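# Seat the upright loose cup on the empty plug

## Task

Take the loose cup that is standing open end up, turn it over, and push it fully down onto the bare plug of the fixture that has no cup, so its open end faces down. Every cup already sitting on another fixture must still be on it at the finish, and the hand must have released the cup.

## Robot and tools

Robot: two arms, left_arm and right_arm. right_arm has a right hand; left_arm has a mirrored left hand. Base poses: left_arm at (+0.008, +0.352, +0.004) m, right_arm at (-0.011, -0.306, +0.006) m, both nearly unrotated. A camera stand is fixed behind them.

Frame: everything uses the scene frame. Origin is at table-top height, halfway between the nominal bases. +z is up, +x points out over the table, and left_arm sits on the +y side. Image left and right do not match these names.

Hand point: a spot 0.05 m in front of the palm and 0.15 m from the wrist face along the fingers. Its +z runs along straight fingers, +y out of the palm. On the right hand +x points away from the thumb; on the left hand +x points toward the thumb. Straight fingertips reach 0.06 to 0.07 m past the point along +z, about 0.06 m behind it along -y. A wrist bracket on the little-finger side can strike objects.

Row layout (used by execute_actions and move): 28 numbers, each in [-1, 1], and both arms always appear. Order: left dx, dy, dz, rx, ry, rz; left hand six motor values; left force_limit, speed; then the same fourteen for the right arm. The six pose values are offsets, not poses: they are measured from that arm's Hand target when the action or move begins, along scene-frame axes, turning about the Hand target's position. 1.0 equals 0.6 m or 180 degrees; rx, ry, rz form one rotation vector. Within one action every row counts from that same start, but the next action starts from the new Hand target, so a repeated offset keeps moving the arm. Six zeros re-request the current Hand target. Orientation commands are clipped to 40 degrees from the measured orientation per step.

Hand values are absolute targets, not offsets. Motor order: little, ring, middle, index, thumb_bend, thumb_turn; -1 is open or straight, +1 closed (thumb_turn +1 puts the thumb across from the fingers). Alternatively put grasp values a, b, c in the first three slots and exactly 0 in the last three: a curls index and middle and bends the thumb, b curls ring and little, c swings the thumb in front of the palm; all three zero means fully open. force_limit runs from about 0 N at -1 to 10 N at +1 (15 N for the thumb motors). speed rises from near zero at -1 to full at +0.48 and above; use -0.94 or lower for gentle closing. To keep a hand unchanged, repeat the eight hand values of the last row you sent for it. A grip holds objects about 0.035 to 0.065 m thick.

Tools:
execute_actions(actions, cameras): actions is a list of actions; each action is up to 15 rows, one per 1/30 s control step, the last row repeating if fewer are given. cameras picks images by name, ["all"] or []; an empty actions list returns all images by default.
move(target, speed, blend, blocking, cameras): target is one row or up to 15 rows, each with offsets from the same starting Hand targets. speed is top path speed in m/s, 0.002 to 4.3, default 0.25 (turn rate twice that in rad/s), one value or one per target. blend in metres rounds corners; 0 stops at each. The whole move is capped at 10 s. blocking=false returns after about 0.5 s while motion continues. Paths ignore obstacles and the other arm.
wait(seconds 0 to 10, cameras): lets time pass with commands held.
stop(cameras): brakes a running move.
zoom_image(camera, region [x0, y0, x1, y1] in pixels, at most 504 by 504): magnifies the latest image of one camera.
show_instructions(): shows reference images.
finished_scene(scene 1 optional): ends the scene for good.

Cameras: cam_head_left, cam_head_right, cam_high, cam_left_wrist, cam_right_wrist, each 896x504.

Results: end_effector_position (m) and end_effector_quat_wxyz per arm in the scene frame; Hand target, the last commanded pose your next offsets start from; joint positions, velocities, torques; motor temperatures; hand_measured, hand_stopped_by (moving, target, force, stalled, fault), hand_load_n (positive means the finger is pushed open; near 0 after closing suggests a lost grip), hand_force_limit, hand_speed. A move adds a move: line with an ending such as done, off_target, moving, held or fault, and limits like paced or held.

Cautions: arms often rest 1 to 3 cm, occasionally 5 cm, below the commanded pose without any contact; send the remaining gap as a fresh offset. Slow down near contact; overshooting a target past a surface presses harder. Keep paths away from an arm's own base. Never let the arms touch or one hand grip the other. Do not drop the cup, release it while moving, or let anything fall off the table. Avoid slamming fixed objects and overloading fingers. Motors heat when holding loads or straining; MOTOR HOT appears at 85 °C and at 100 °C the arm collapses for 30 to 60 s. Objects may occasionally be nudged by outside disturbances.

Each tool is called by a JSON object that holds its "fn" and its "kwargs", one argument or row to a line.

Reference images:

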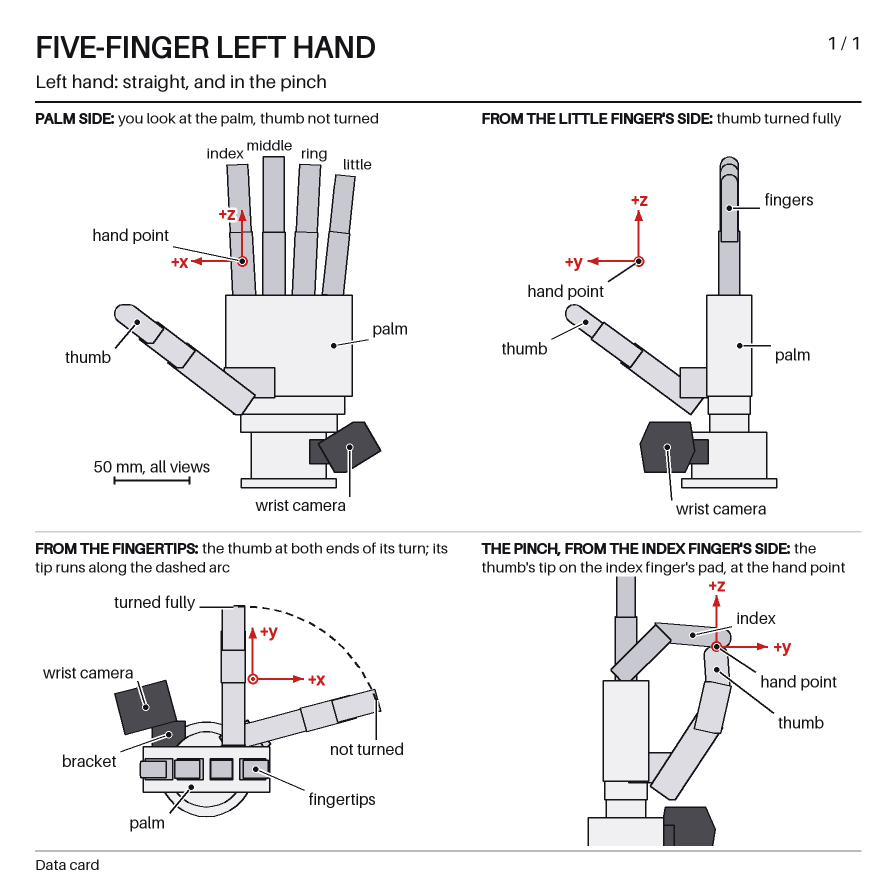

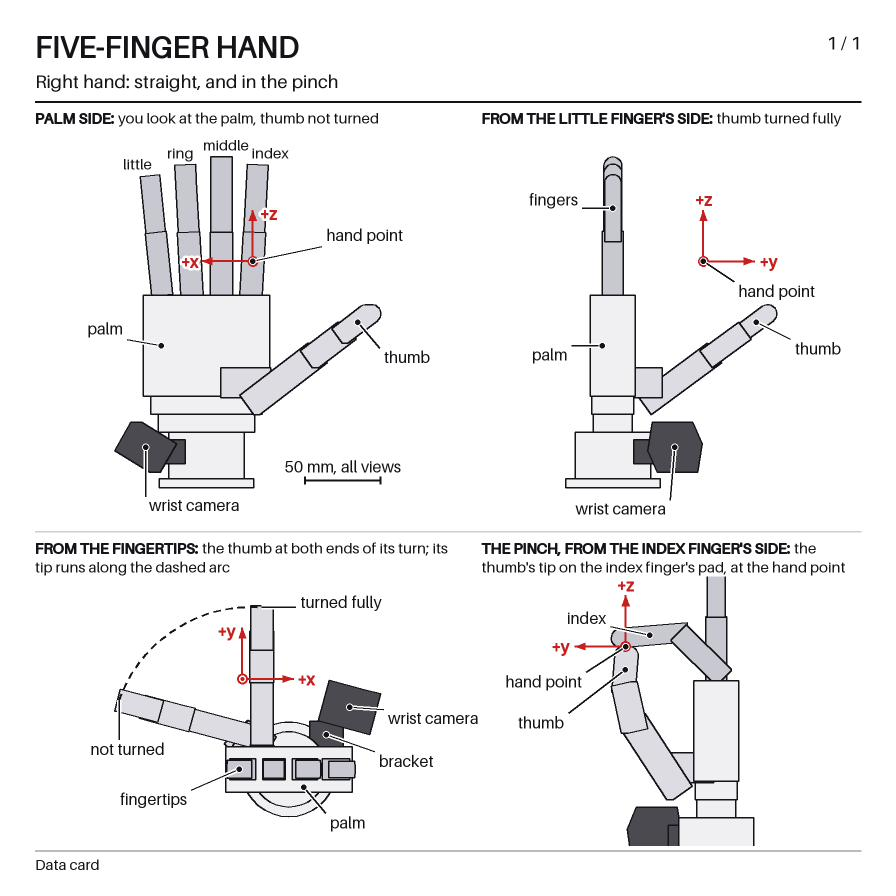

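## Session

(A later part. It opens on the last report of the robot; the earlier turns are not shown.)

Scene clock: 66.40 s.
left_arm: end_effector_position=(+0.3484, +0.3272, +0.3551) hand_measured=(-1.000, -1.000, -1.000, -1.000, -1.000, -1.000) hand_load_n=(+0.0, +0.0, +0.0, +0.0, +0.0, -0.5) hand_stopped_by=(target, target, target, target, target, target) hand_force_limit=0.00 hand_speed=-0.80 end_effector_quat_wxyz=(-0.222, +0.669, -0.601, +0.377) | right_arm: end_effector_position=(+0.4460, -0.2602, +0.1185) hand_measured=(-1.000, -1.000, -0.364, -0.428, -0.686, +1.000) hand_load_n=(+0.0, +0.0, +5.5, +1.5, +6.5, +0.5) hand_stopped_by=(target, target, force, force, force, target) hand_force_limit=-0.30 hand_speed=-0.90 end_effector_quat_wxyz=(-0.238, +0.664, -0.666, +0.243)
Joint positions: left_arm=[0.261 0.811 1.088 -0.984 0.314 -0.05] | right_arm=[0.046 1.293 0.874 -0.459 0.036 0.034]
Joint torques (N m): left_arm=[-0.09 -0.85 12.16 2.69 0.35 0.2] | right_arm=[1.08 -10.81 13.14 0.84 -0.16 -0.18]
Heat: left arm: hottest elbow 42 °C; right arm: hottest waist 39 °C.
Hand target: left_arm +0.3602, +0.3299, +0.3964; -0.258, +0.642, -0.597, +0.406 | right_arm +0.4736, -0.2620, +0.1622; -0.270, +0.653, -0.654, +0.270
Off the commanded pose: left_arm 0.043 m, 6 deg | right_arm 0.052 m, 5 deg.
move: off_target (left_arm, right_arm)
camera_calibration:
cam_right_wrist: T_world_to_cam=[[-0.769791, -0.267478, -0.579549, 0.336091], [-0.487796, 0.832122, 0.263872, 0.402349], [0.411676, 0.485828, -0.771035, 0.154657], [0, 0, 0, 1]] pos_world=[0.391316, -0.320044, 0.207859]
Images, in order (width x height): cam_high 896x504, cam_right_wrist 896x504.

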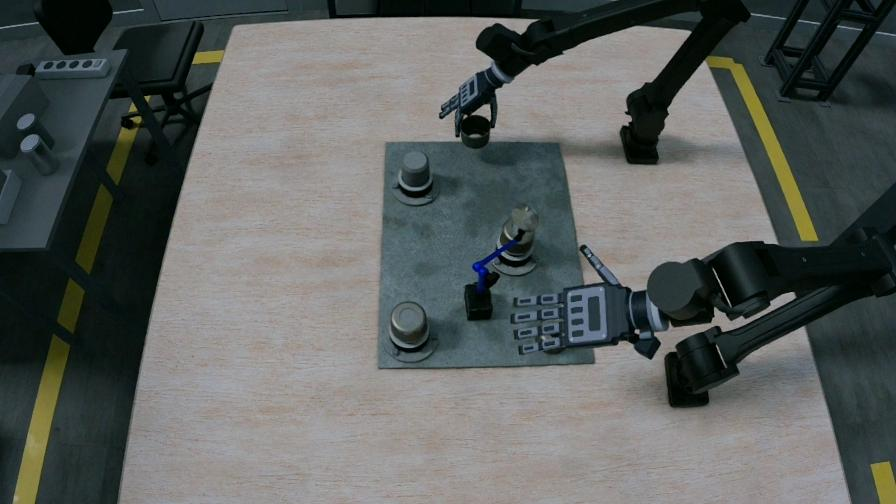

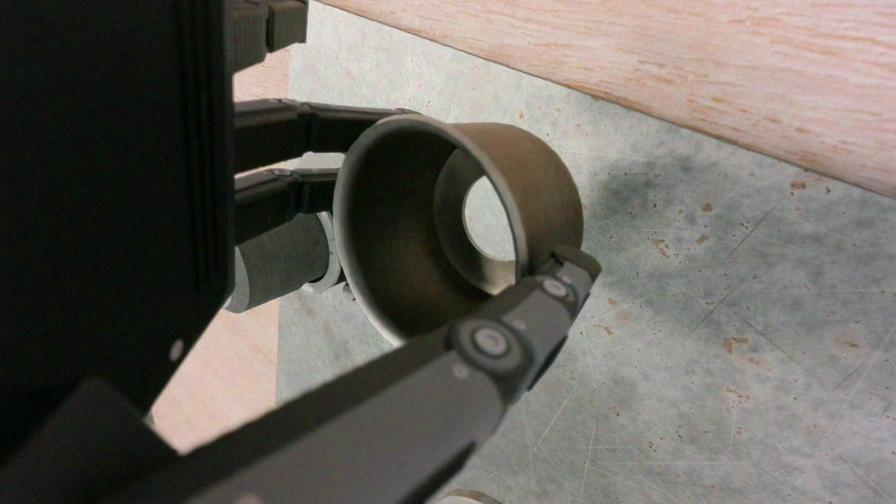

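{"fn": "move", "kwargs": {
  "target": [0,0,0,0,0,0,-1,-1,-1,-1,-1,-1,0,-0.8, -0.081,0.113,0.063,-0.4717,-0.1956,0.1961,-1,-1,0.0,0.0,-0.2,1,-0.3,-0.9],
  "cameras": ["cam_right_wrist", "cam_high", "cam_head_right"],
  "speed": 0.35
}}

Scene clock: 70.80 s.
left_arm: end_effector_position=(+0.3484, +0.3272, +0.3551) hand_measured=(-1.000, -1.000, -1.000, -1.000, -1.000, -1.000) hand_load_n=(+0.0, +0.0, +0.0, +0.0, +0.0, +0.0) hand_stopped_by=(target, target, target, target, target, target) hand_force_limit=0.00 hand_speed=-0.80 end_effector_quat_wxyz=(-0.222, +0.669, -0.601, +0.377) | right_arm: end_effector_position=(+0.4204, -0.1957, +0.1795) hand_measured=(-1.000, -1.000, -0.364, -0.428, -0.686, +1.000) hand_load_n=(+0.5, -0.5, +0.0, +3.0, +5.0, +0.5) hand_stopped_by=(target, target, force, force, force, target) hand_force_limit=-0.30 hand_speed=-0.90 end_effector_quat_wxyz=(+0.000, +0.727, +0.001, +0.686)
Joint positions: left_arm=[0.261 0.811 1.088 -0.984 0.314 -0.05] | right_arm=[0.622 1.263 0.398 0.794 0.617 -1.531]
Joint torques (N m): left_arm=[0.09 -1.55 12.46 2.62 0.42 0.2] | right_arm=[2.26 -6.59 6.75 3.51 -0.18 -0.42]
Heat: left arm: hottest elbow 43 °C; right arm: hottest waist 39 °C.
Hand target: left_arm +0.3602, +0.3299, +0.3964; -0.258, +0.642, -0.597, +0.406 | right_arm +0.4250, -0.1942, +0.2000; +0.000, +0.707, +0.000, +0.707
Off the commanded pose: left_arm 0.043 m, 6 deg | right_arm 0.021 m, 3 deg.
move: off_target (left_arm, right_arm)
camera_calibration:
cam_right_wrist: T_world_to_cam=[[-0.0283374, -0.962215, 0.270813, -0.231387], [-0.567622, -0.207515, -0.796707, 0.340625], [0.822801, -0.176296, -0.540294, -0.163], [0, 0, 0, 1]] pos_world=[0.320906, -0.180696, 0.245973]
Images, in order (width x height): cam_head_right 896x504, cam_high 896x504, cam_right_wrist 896x504.

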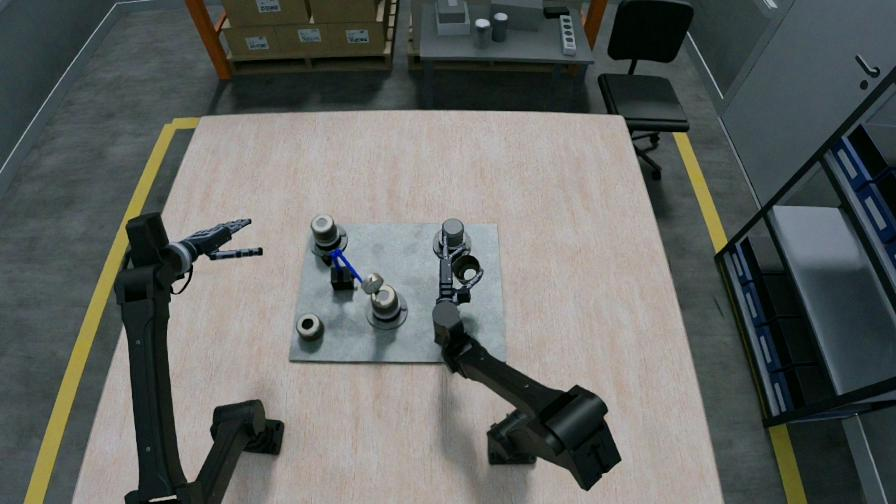

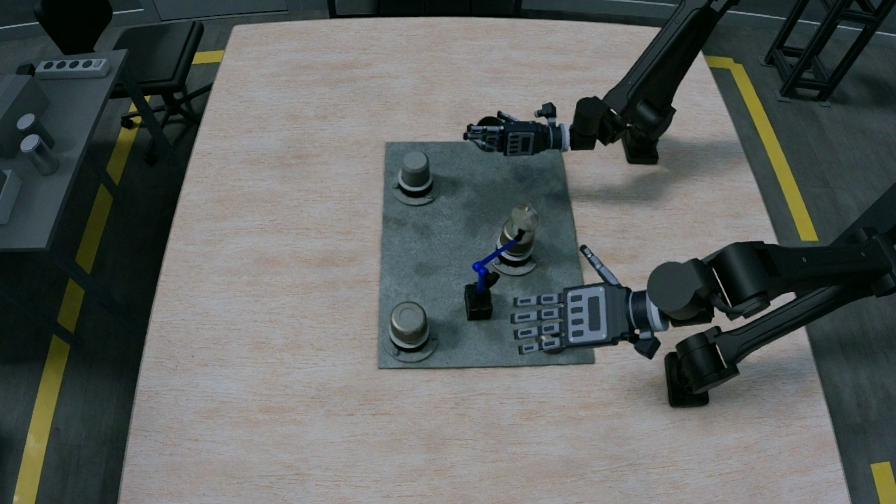

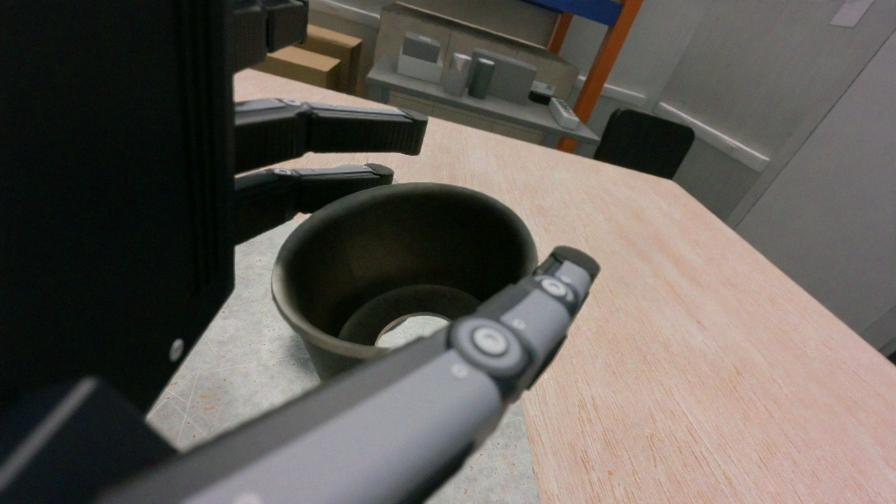

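{"fn": "move", "kwargs": {
  "target": [0,0,0,0,0,0,-1,-1,-1,-1,-1,-1,0,-0.8, 0.033,-0.02,-0.03,0.483,0.1523,-0.1523,-1,-1,0.0,0.0,-0.2,1,-0.3,-0.9],
  "cameras": ["cam_right_wrist", "cam_high"],
  "speed": 0.35
}}

Scene clock: 82.43 s.
left_arm: end_effector_position=(+0.3484, +0.3272, +0.3551) hand_measured=(-1.000, -1.000, -1.000, -1.000, -1.000, -1.000) hand_load_n=(+0.0, +0.0, +0.0, +0.0, +0.0, +0.0) hand_stopped_by=(target, target, target, target, target, target) hand_force_limit=0.00 hand_speed=-0.80 end_effector_quat_wxyz=(-0.222, +0.669, -0.601, +0.377) | right_arm: end_effector_position=(+0.4151, -0.2130, +0.1364) hand_measured=(-1.000, -1.000, -0.364, -0.428, -0.686, +1.000) hand_load_n=(+0.0, +0.0, +0.0, +2.0, +3.0, -0.5) hand_stopped_by=(target, target, force, force, force, target) hand_force_limit=-0.30 hand_speed=-0.90 end_effector_quat_wxyz=(-0.291, +0.653, -0.627, +0.308)
Joint positions: left_arm=[0.261 0.811 1.088 -0.984 0.314 -0.05] | right_arm=[0.209 1.113 0.711 -0.305 0.165 0.09]
Joint torques (N m): left_arm=[-0.03 -0.97 12.4 2.51 0.44 0.22] | right_arm=[1.44 -7.06 14.09 1.09 -0.13 0.18]
Motor temperatures (°C): left_arm=[36 33 44 34 31 35] | right_arm=[39 34 37 35 31 31]
Heat: left arm: hottest elbow 44 °C; right arm: hottest waist 39 °C.
Hand target: left_arm +0.3602, +0.3299, +0.3964; -0.258, +0.642, -0.597, +0.406 | right_arm +0.4448, -0.2062, +0.1820; -0.326, +0.627, -0.627, +0.327
Off the commanded pose: left_arm 0.043 m, 6 deg | right_arm 0.055 m, 5 deg.
move: off_target (left_arm, right_arm)
camera_calibration:
cam_right_wrist: T_world_to_cam=[[-0.64495, -0.308716, -0.699095, 0.290964], [-0.550775, 0.821934, 0.145157, 0.383435], [0.529798, 0.478663, -0.70014, 0.0980095], [0, 0, 0, 1]] pos_world=[0.346919, -0.272247, 0.216374]
Images, in order (width x height): cam_high 896x504, cam_right_wrist 896x504.

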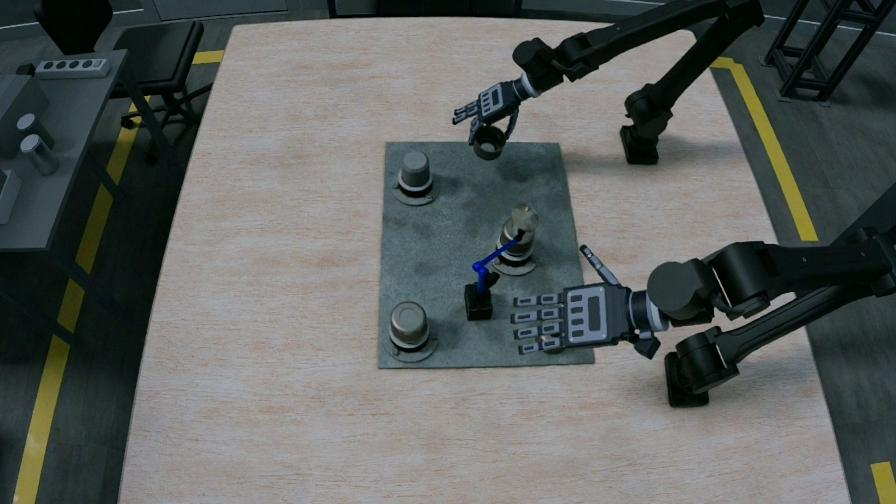

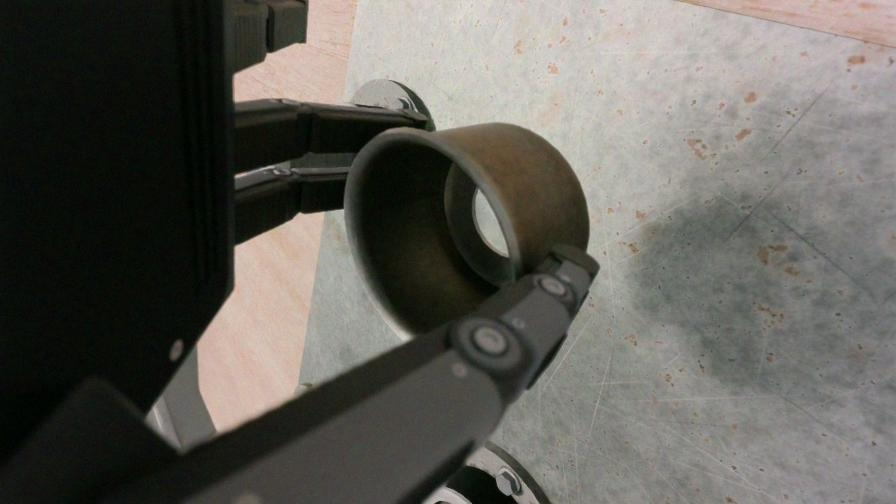

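{"fn": "move", "kwargs": {
  "target": [0,0,0,0,0,0,-1,-1,-1,-1,-1,-1,0,-0.8, 0,0,-0.178,0,0,0,-1,-1,0.0,0.0,-0.2,1,-0.3,-0.9],
  "cameras": ["cam_right_wrist", "cam_high"],
  "speed": 0.15
}}

Scene clock: 85.00 s.
left_arm: end_effector_position=(+0.3484, +0.3272, +0.3551) hand_measured=(-1.000, -1.000, -1.000, -1.000, -1.000, -1.000) hand_load_n=(+0.0, +0.0, +0.0, +0.0, +0.0, +0.0) hand_stopped_by=(target, target, target, target, target, target) hand_force_limit=0.00 hand_speed=-0.80 end_effector_quat_wxyz=(-0.222, +0.669, -0.601, +0.377) | right_arm: end_effector_position=(+0.4306, -0.2104, +0.0610) hand_measured=(-1.000, -1.000, -0.364, -0.428, -0.684, +1.000) hand_load_n=(+0.0, +0.0, +0.0, +1.5, +3.0, -0.5) hand_stopped_by=(target, target, force, force, force, target) hand_force_limit=-0.30 hand_speed=-0.90 end_effector_quat_wxyz=(-0.302, +0.647, -0.625, +0.315)
Joint positions: left_arm=[0.261 0.811 1.088 -0.984 0.314 -0.05] | right_arm=[0.207 1.288 0.599 0.011 0.165 0.092]
Joint torques (N m): left_arm=[1.14 -0.85 12.21 2.58 0.38 0.18] | right_arm=[1.55 -7.77 7.38 3.14 -0.11 0.17]
Heat: left arm: hottest elbow 44 °C; right arm: hottest waist 39 °C.
Hand target: left_arm +0.3602, +0.3299, +0.3964; -0.258, +0.642, -0.597, +0.406 | right_arm +0.4448, -0.2062, +0.0752; -0.326, +0.627, -0.627, +0.327
Off the commanded pose: left_arm 0.043 m, 6 deg | right_arm 0.021 m, 4 deg.
move: off_target (left_arm, right_arm)
camera_calibration:
cam_right_wrist: T_world_to_cam=[[-0.625451, -0.302079, -0.719416, 0.243267], [-0.552721, 0.822319, 0.135242, 0.402329], [0.550736, 0.482223, -0.681286, 0.0263435], [0, 0, 0, 1]] pos_world=[0.360019, -0.27006, 0.138546]
Images, in order (width x height): cam_high 896x504, cam_right_wrist 896x504.

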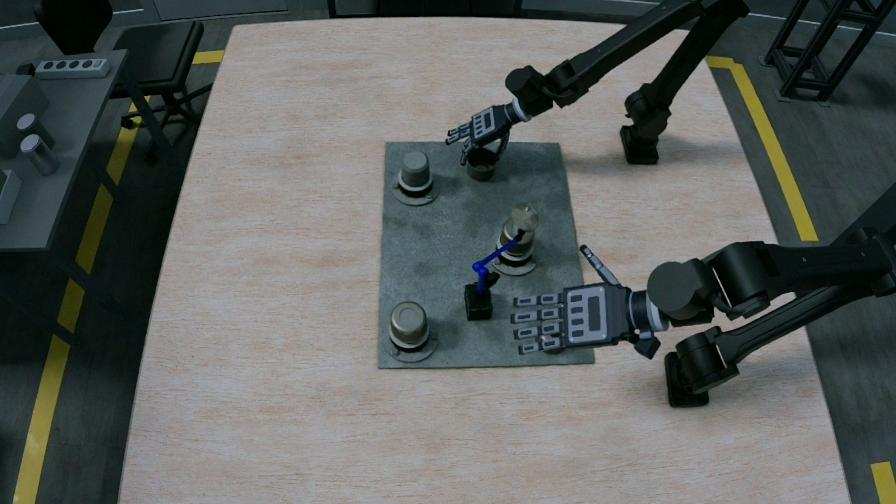

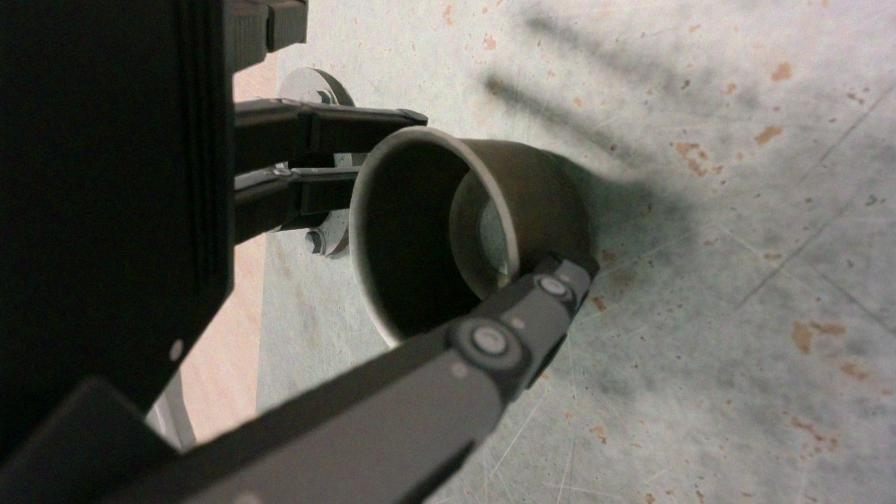

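{"fn": "move", "kwargs": {
  "target": [0,0,0,0,0,0,-1,-1,-1,-1,-1,-1,0,-0.8, 0,0,-0.0167,0,0,0,-1,-1,0.0,0.0,-0.2,1,-0.3,-0.9],
  "cameras": ["cam_right_wrist"],
  "speed": 0.08
}}

{"fn": "zoom_image", "kwargs": {
  "camera": "cam_right_wrist",
  "region": [330, 90, 630, 370]
}}

Scene clock: 86.60 s.
left_arm: end_effector_position=(+0.3484, +0.3272, +0.3551) hand_measured=(-1.000, -1.000, -1.000, -1.000, -1.000, -1.000) hand_load_n=(+0.0, +0.0, +0.0, +0.0, +0.0, +0.0) hand_stopped_by=(target, target, target, target, target, target) hand_force_limit=0.00 hand_speed=-0.80 end_effector_quat_wxyz=(-0.222, +0.669, -0.601, +0.377) | right_arm: end_effector_position=(+0.4353, -0.2093, +0.0604) hand_measured=(-1.000, -1.000, -0.364, -0.428, -0.684, +1.000) hand_load_n=(+0.0, +0.0, +0.0, +1.0, +2.5, -1.0) hand_stopped_by=(target, target, force, force, force, target) hand_force_limit=-0.30 hand_speed=-0.90 end_effector_quat_wxyz=(-0.311, +0.642, -0.623, +0.321)
Joint positions: left_arm=[0.261 0.811 1.088 -0.984 0.314 -0.05] | right_arm=[0.207 1.299 0.592 0.054 0.165 0.094]
Joint torques (N m): left_arm=[0.26 -1.49 12.29 2.5 0.37 0.16] | right_arm=[1.55 -6.83 6.83 2.92 -0.1 0.16]
Heat: left arm: hottest elbow 44 °C; right arm: hottest waist 39 °C.
Hand target: left_arm +0.3602, +0.3299, +0.3964; -0.258, +0.642, -0.597, +0.406 | right_arm +0.4448, -0.2062, +0.0652; -0.326, +0.627, -0.627, +0.327
Off the commanded pose: left_arm 0.043 m, 6 deg | right_arm 0.011 m, 3 deg.
move: off_target (left_arm, right_arm)
camera_calibration:
cam_right_wrist: T_world_to_cam=[[-0.608208, -0.297023, -0.736112, 0.240662], [-0.555135, 0.822008, 0.126995, 0.405604], [0.567369, 0.485881, -0.664839, 0.0153297], [0, 0, 0, 1]] pos_world=[0.36284, -0.269376, 0.135836]
Images, in order (width x height): cam_right_wrist 896x504.

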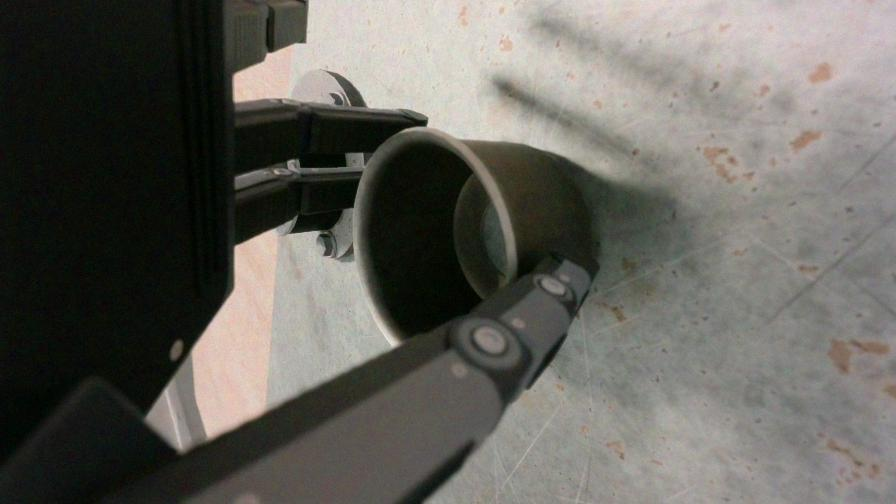

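Scaled by 1.680 from the camera's 896x504 image, which has a finer 1280x720 frame.

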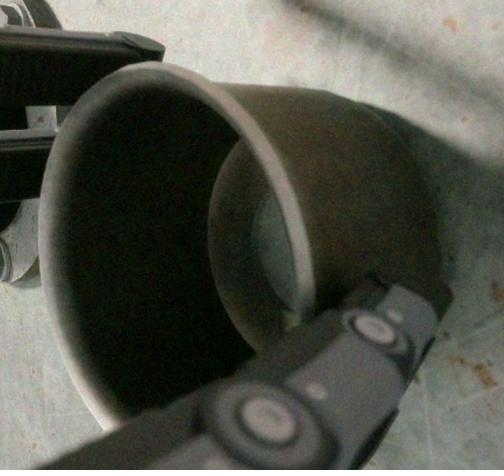

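{"fn": "execute_actions", "kwargs": {
  "actions": [
    [[0,0,0,0,0,0,-1,-1,-1,-1,-1,-1,0,-0.8, 0,0,0,0,0,0,-1,-1,-0.8,-0.8,-1,1,-0.3,-0.7]]
  ],
  "cameras": ["cam_right_wrist"]
}}

Scene clock: 89.33 s.
left_arm: end_effector_position=(+0.3484, +0.3272, +0.3551) hand_measured=(-1.000, -1.000, -1.000, -1.000, -1.000, -1.000) hand_load_n=(+0.0, +0.0, +0.0, +0.0, +0.0, -0.5) hand_stopped_by=(target, target, target, target, target, target) hand_force_limit=0.00 hand_speed=-0.80 end_effector_quat_wxyz=(-0.222, +0.669, -0.601, +0.377) | right_arm: end_effector_position=(+0.4356, -0.2090, +0.0573) hand_measured=(-1.000, -1.000, -0.800, -0.800, -1.000, +1.000) hand_load_n=(+0.0, +0.0, -0.5, +0.0, +0.0, +0.0) hand_stopped_by=(target, target, target, target, target, target) hand_force_limit=-0.30 hand_speed=-0.70 end_effector_quat_wxyz=(-0.310, +0.641, -0.625, +0.320)
Joint positions: left_arm=[0.261 0.811 1.088 -0.984 0.314 -0.05] | right_arm=[0.207 1.308 0.592 0.058 0.165 0.098]
Joint torques (N m): left_arm=[-0.5 -1.03 12.33 2.5 0.39 0.25] | right_arm=[1.55 -7.59 6.78 2.7 -0.11 0.13]
Heat: left arm: hottest elbow 44 °C; right arm: hottest waist 39 °C.
Hand target: left_arm +0.3602, +0.3299, +0.3964; -0.258, +0.642, -0.597, +0.406 | right_arm +0.4448, -0.2062, +0.0652; -0.326, +0.627, -0.627, +0.327
Off the commanded pose: left_arm 0.043 m, 6 deg | right_arm 0.012 m, 3 deg.
Step readings (end_effector_position of left_arm | right_arm):
0: (+0.3484, +0.3272, +0.3551) | (+0.4353, -0.2093, +0.0604)
1: (+0.3484, +0.3272, +0.3551) | (+0.4353, -0.2093, +0.0604)
2: (+0.3484, +0.3272, +0.3551) | (+0.4353, -0.2093, +0.0604)
4: (+0.3484, +0.3272, +0.3551) | (+0.4355, -0.2092, +0.0600)
8: (+0.3484, +0.3272, +0.3551) | (+0.4357, -0.2090, +0.0580)
15: (+0.3484, +0.3272, +0.3551) | (+0.4356, -0.2091, +0.0573)
camera_calibration:
cam_right_wrist: T_world_to_cam=[[-0.612349, -0.293256, -0.734186, 0.241197], [-0.552276, 0.823172, 0.131827, 0.404637], [0.565703, 0.486198, -0.666027, 0.0138233], [0, 0, 0, 1]] pos_world=[0.363348, -0.269074, 0.132948]
Images, in order (width x height): cam_right_wrist 896x504.

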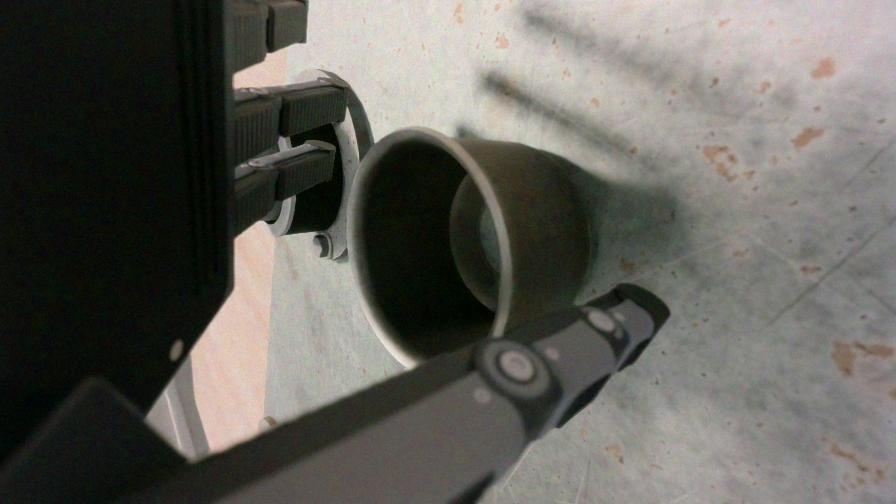

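{"fn": "move", "kwargs": {
  "target": [0,0,0,0,0,0,-1,-1,-1,-1,-1,-1,0,-0.8, 0,0,-0.0145,0,0,0,-1,-1,-0.55,-0.55,-1,1,0.0,-0.6],
  "cameras": ["cam_right_wrist"],
  "speed": 0.08
}}

Scene clock: 91.80 s.
left_arm: end_effector_position=(+0.3484, +0.3272, +0.3551) hand_measured=(-1.000, -1.000, -1.000, -1.000, -1.000, -1.000) hand_load_n=(+0.0, +0.0, +0.0, +0.0, +0.0, +0.0) hand_stopped_by=(target, target, target, target, target, target) hand_force_limit=0.00 hand_speed=-0.80 end_effector_quat_wxyz=(-0.222, +0.669, -0.601, +0.377) | right_arm: end_effector_position=(+0.4360, -0.2089, +0.0491) hand_measured=(-1.000, -1.000, -0.550, -0.550, -1.000, +1.000) hand_load_n=(+0.0, +0.0, +0.0, +0.0, +0.0, +0.0) hand_stopped_by=(target, target, target, target, target, target) hand_force_limit=0.00 hand_speed=-0.60 end_effector_quat_wxyz=(-0.311, +0.641, -0.625, +0.320)
Joint positions: left_arm=[0.261 0.811 1.088 -0.984 0.314 -0.05] | right_arm=[0.207 1.329 0.581 0.092 0.165 0.098]
Joint torques (N m): left_arm=[0.73 -0.5 12.29 2.44 0.33 0.23] | right_arm=[1.61 -7.71 6.63 2.67 -0.1 0.13]
Heat: left arm: hottest elbow 45 °C; right arm: hottest waist 39 °C.
Hand target: left_arm +0.3602, +0.3299, +0.3964; -0.258, +0.642, -0.597, +0.406 | right_arm +0.4448, -0.2062, +0.0565; -0.326, +0.627, -0.627, +0.327
Off the commanded pose: left_arm 0.043 m, 6 deg | right_arm 0.012 m, 3 deg.
move: off_target (left_arm, right_arm)
camera_calibration:
cam_right_wrist: T_world_to_cam=[[-0.611246, -0.293026, -0.735197, 0.235021], [-0.552471, 0.823134, 0.131251, 0.405959], [0.566705, 0.486402, -0.665025, 0.00757438], [0, 0, 0, 1]] pos_world=[0.363643, -0.268975, 0.124541]
Images, in order (width x height): cam_right_wrist 896x504.

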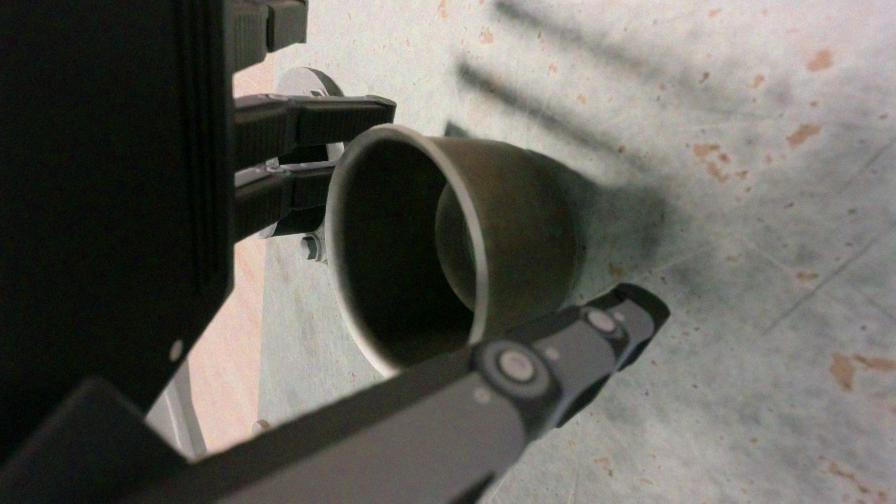

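{"fn": "execute_actions", "kwargs": {
  "actions": [
    [[0,0,0,0,0,0,-1,-1,-1,-1,-1,-1,0,-0.8, 0,0,0,0,0,0,-1,-1,0.2,0.2,-0.9,1,0.1,-0.88]],
    [[0,0,0,0,0,0,-1,-1,-1,-1,-1,-1,0,-0.8, 0,0,0,0,0,0,-1,-1,0.2,0.2,-0.9,1,0.1,-0.88]],
    [[0,0,0,0,0,0,-1,-1,-1,-1,-1,-1,0,-0.8, 0,0,0,0,0,0,-1,-1,0.2,0.2,-0.9,1,0.1,-0.88]]
  ],
  "cameras": ["cam_right_wrist"]
}}

Scene clock: 94.10 s.
left_arm: end_effector_position=(+0.3484, +0.3272, +0.3551) hand_measured=(-1.000, -1.000, -1.000, -1.000, -1.000, -1.000) hand_load_n=(+0.0, +0.0, -0.5, +0.0, +0.0, +0.0) hand_stopped_by=(target, target, target, target, target, target) hand_force_limit=0.00 hand_speed=-0.80 end_effector_quat_wxyz=(-0.222, +0.669, -0.601, +0.377) | right_arm: end_effector_position=(+0.4371, -0.2082, +0.0501) hand_measured=(-1.000, -1.000, -0.164, -0.220, -0.902, +1.000) hand_load_n=(+0.0, +0.0, +7.5, +4.0, +6.5, +0.5) hand_stopped_by=(target, target, force, force, target, target) hand_force_limit=0.10 hand_speed=-0.88 end_effector_quat_wxyz=(-0.314, +0.638, -0.627, +0.320)
Joint positions: left_arm=[0.261 0.811 1.088 -0.984 0.314 -0.05] | right_arm=[0.207 1.329 0.581 0.096 0.165 0.106]
Joint torques (N m): left_arm=[0.44 -1.26 12.33 2.78 0.35 0.24] | right_arm=[1.61 -7.65 6.64 2.5 -0.1 0.12]
Heat: left arm: hottest elbow 45 °C; right arm: hottest waist 39 °C.
Hand target: left_arm +0.3602, +0.3299, +0.3964; -0.258, +0.642, -0.597, +0.406 | right_arm +0.4448, -0.2062, +0.0565; -0.326, +0.627, -0.627, +0.327
Off the commanded pose: left_arm 0.043 m, 6 deg | right_arm 0.010 m, 2 deg.
Step readings (end_effector_position of left_arm | right_arm):
0: (+0.3484, +0.3272, +0.3551) | (+0.4360, -0.2089, +0.0491)
1: (+0.3484, +0.3272, +0.3551) | (+0.4360, -0.2089, +0.0491)
2: (+0.3484, +0.3272, +0.3551) | (+0.4360, -0.2089, +0.0491)
4: (+0.3484, +0.3272, +0.3551) | (+0.4360, -0.2089, +0.0491)
8: (+0.3484, +0.3272, +0.3551) | (+0.4360, -0.2089, +0.0491)
15: (+0.3484, +0.3272, +0.3551) | (+0.4368, -0.2082, +0.0498)
16: (+0.3484, +0.3272, +0.3551) | (+0.4368, -0.2082, +0.0498)
17: (+0.3484, +0.3272, +0.3551) | (+0.4368, -0.2082, +0.0498)
19: (+0.3484, +0.3272, +0.3551) | (+0.4368, -0.2082, +0.0498)
23: (+0.3484, +0.3272, +0.3551) | (+0.4368, -0.2082, +0.0498)
30: (+0.3484, +0.3272, +0.3551) | (+0.4368, -0.2081, +0.0499)
31: (+0.3484, +0.3272, +0.3551) | (+0.4368, -0.2081, +0.0499)
32: (+0.3484, +0.3272, +0.3551) | (+0.4368, -0.2082, +0.0498)
34: (+0.3484, +0.3272, +0.3551) | (+0.4371, -0.2080, +0.0502)
38: (+0.3484, +0.3272, +0.3551) | (+0.4371, -0.2082, +0.0501)
45: (+0.3484, +0.3272, +0.3551) | (+0.4371, -0.2082, +0.0501)
camera_calibration:
cam_right_wrist: T_world_to_cam=[[-0.60926, -0.284971, -0.739996, 0.237692], [-0.549246, 0.82475, 0.134601, 0.404619], [0.571954, 0.488446, -0.659006, 0.00512691], [0, 0, 0, 1]] pos_world=[0.364119, -0.268478, 0.124808]
Images, in order (width x height): cam_right_wrist 896x504.

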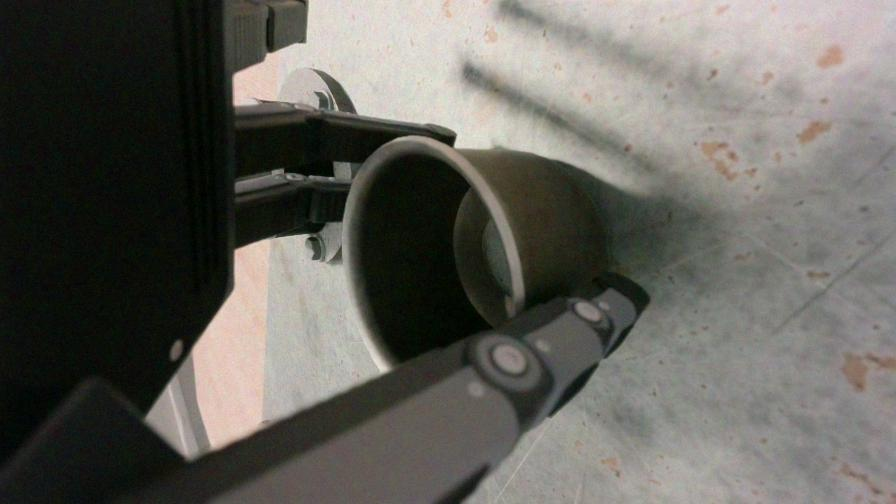

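{"fn": "move", "kwargs": {
  "target": [
    [0,0,0,0,0,0,-1,-1,-1,-1,-1,-1,0,-0.8, 0,0,0.13,0,0,0,-1,-1,0.2,0.2,-0.9,1,0.1,-0.88],
    [0,0,0,0,0,0,-1,-1,-1,-1,-1,-1,0,-0.8, -0.0063,0.0187,0.206,-0.483,-0.1523,0.1523,-1,-1,0.2,0.2,-0.9,1,0.1,-0.88]
  ],
  "cameras": ["cam_right_wrist", "cam_high"],
  "speed": [0.2, 0.3],
  "blend": [0.03, 0]
}}

Scene clock: 99.37 s.
left_arm: end_effector_position=(+0.3484, +0.3272, +0.3551) hand_measured=(-1.000, -1.000, -1.000, -1.000, -1.000, -1.000) hand_load_n=(+0.0, +0.0, +0.0, +0.0, +0.0, +0.0) hand_stopped_by=(target, target, target, target, target, target) hand_force_limit=0.00 hand_speed=-0.80 end_effector_quat_wxyz=(-0.222, +0.669, -0.601, +0.377) | right_arm: end_effector_position=(+0.4402, -0.2007, +0.1718) hand_measured=(-1.000, -1.000, -0.162, -0.218, -0.900, +1.000) hand_load_n=(+0.0, +0.0, +0.0, +0.0, +0.0, +0.5) hand_stopped_by=(target, target, force, force, target, target) hand_force_limit=0.10 hand_speed=-0.88 end_effector_quat_wxyz=(+0.003, +0.717, -0.007, +0.697)
Joint positions: left_arm=[0.261 0.811 1.088 -0.984 0.314 -0.05] | right_arm=[0.579 1.363 0.42 0.908 0.589 -1.546]
Joint torques (N m): left_arm=[0.5 -1.44 12.21 2.56 0.41 0.18] | right_arm=[2.37 -6.65 5.56 2.86 -0.19 -0.29]
Heat: left arm: hottest elbow 45 °C; right arm: hottest waist 39 °C.
Hand target: left_arm +0.3602, +0.3299, +0.3964; -0.258, +0.642, -0.597, +0.406 | right_arm +0.4410, -0.1950, +0.1801; +0.000, +0.707, +0.000, +0.707
Off the commanded pose: left_arm 0.043 m, 6 deg | right_arm 0.010 m, 2 deg.
move: off_target (left_arm)
camera_calibration:
cam_right_wrist: T_world_to_cam=[[-0.0500802, -0.963173, 0.264178, -0.222983], [-0.547896, -0.194661, -0.813583, 0.341461], [0.835046, -0.185486, -0.51797, -0.195344], [0, 0, 0, 1]] pos_world=[0.339039, -0.184536, 0.235532]
Images, in order (width x height): cam_high 896x504, cam_right_wrist 896x504.

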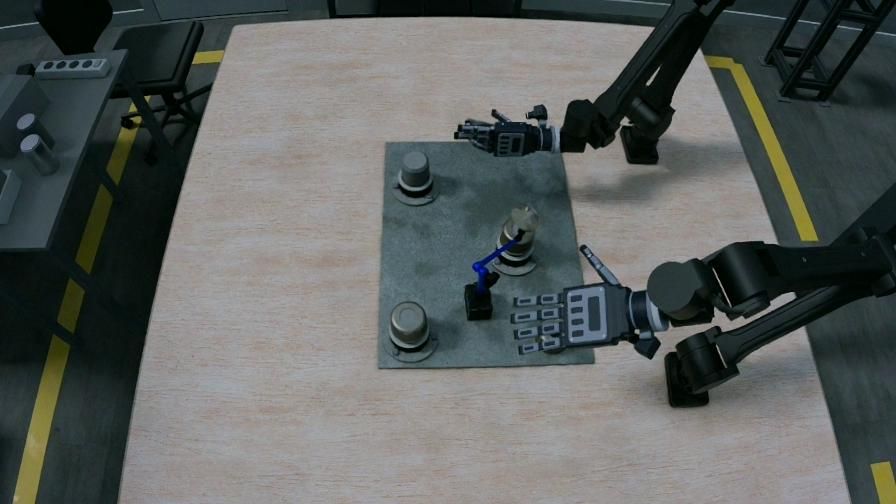

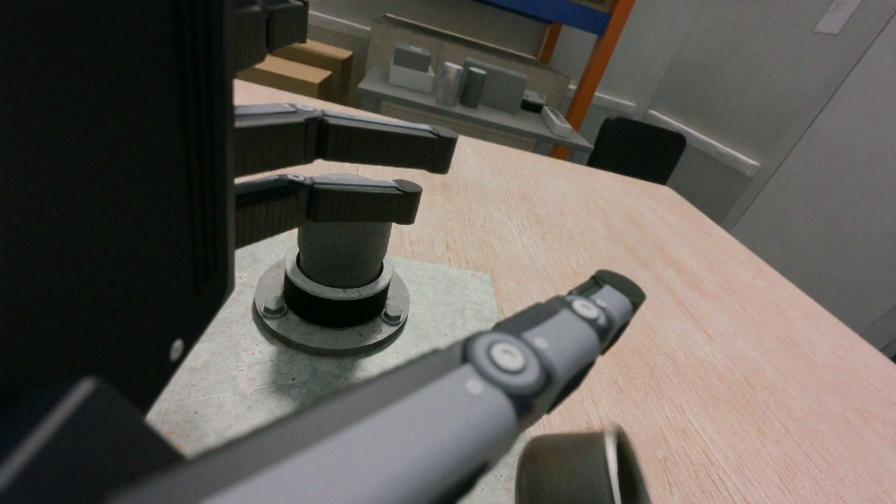

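{"fn": "execute_actions", "kwargs": {
  "actions": [],
  "cameras": ["cam_head_right", "cam_head_left", "cam_right_wrist", "cam_high"]
}}

Scene clock: 100.40 s.
left_arm: end_effector_position=(+0.3484, +0.3272, +0.3551) hand_measured=(-1.000, -1.000, -1.000, -1.000, -1.000, -1.000) hand_load_n=(+0.0, +0.0, +0.0, +0.0, +0.0, -0.5) hand_stopped_by=(target, target, target, target, target, target) hand_force_limit=0.00 hand_speed=-0.80 end_effector_quat_wxyz=(-0.222, +0.669, -0.601, +0.377) | right_arm: end_effector_position=(+0.4402, -0.2007, +0.1718) hand_measured=(-1.000, -1.000, -0.162, -0.218, -0.900, +1.000) hand_load_n=(+0.0, +0.0, +0.0, +0.0, +0.0, +0.5) hand_stopped_by=(target, target, force, force, target, target) hand_force_limit=0.10 hand_speed=-0.88 end_effector_quat_wxyz=(+0.003, +0.717, -0.007, +0.697)
Joint positions: left_arm=[0.261 0.811 1.088 -0.984 0.314 -0.05] | right_arm=[0.579 1.363 0.42 0.908 0.589 -1.546]
Joint velocities: within noise
Joint torques (N m): left_arm=[0.15 -0.91 12.38 2.85 0.38 0.23] | right_arm=[2.43 -6.71 5.53 2.86 -0.2 -0.28]
Motor temperatures (°C): left_arm=[36 33 45 34 31 35] | right_arm=[39 34 37 35 31 31]
Heat: left arm: hottest elbow 45 °C; right arm: hottest waist 39 °C.
Hand target: left_arm +0.3602, +0.3299, +0.3964; -0.258, +0.642, -0.597, +0.406 | right_arm +0.4410, -0.1950, +0.1801; +0.000, +0.707, +0.000, +0.707
Off the commanded pose: left_arm 0.043 m, 6 deg | right_arm 0.010 m, 2 deg.
camera_calibration:
cam_right_wrist: T_world_to_cam=[[-0.0500802, -0.963173, 0.264178, -0.222983], [-0.547896, -0.194661, -0.813583, 0.341461], [0.835046, -0.185486, -0.51797, -0.195344], [0, 0, 0, 1]] pos_world=[0.339039, -0.184536, 0.235532]
Images, in order (width x height): cam_head_left 896x504, cam_head_right 896x504, cam_high 896x504, cam_right_wrist 896x504.

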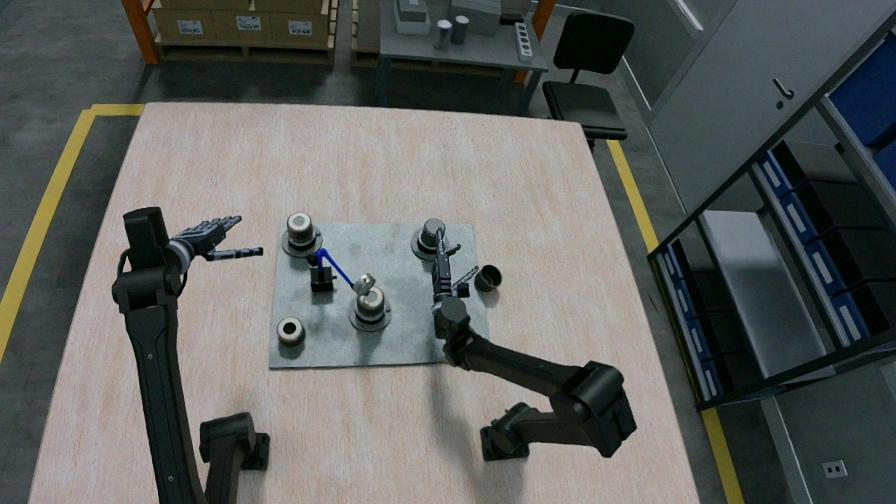

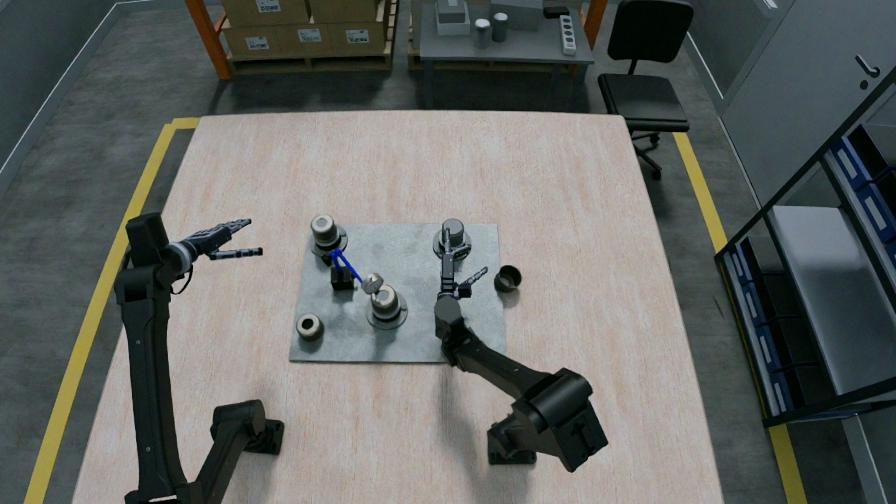

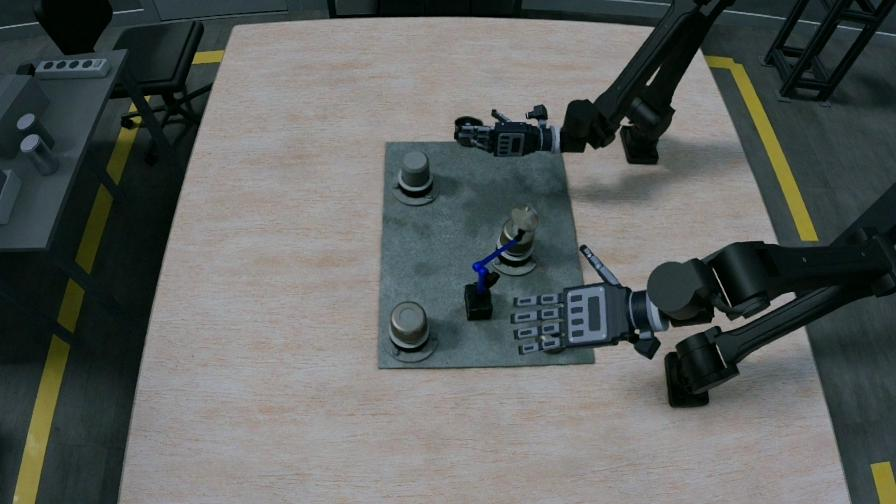

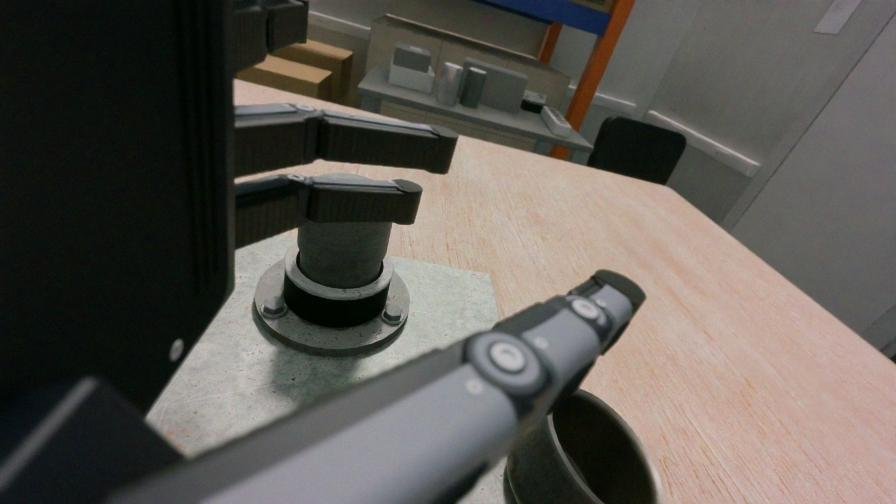

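{"fn": "zoom_image", "kwargs": {
  "camera": "cam_head_right",
  "region": [470, 240, 550, 310]
}}

{"fn": "zoom_image", "kwargs": {
  "camera": "cam_head_left",
  "region": [450, 240, 530, 310]
}}

{"fn": "zoom_image", "kwargs": {
  "camera": "cam_right_wrist",
  "region": [470, 370, 700, 504]
}}

Scaled by 6.300 from the camera's 896x504 image, which has a finer 1280x720 frame.

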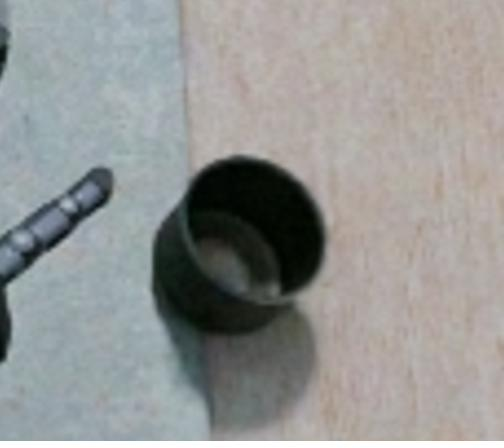

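Scaled by 6.300 from the camera's 896x504 image, which has a finer 1280x720 frame.

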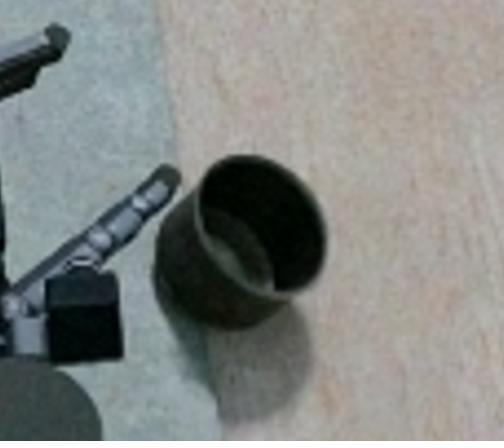

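Scaled by 2.191 from the camera's 896x504 image, which has a finer 1280x720 frame.

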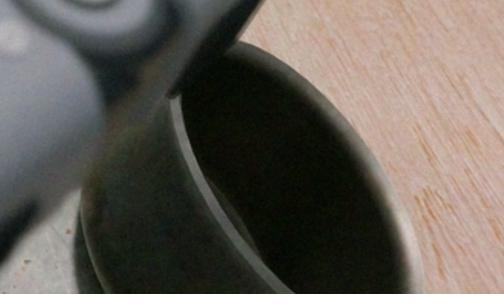

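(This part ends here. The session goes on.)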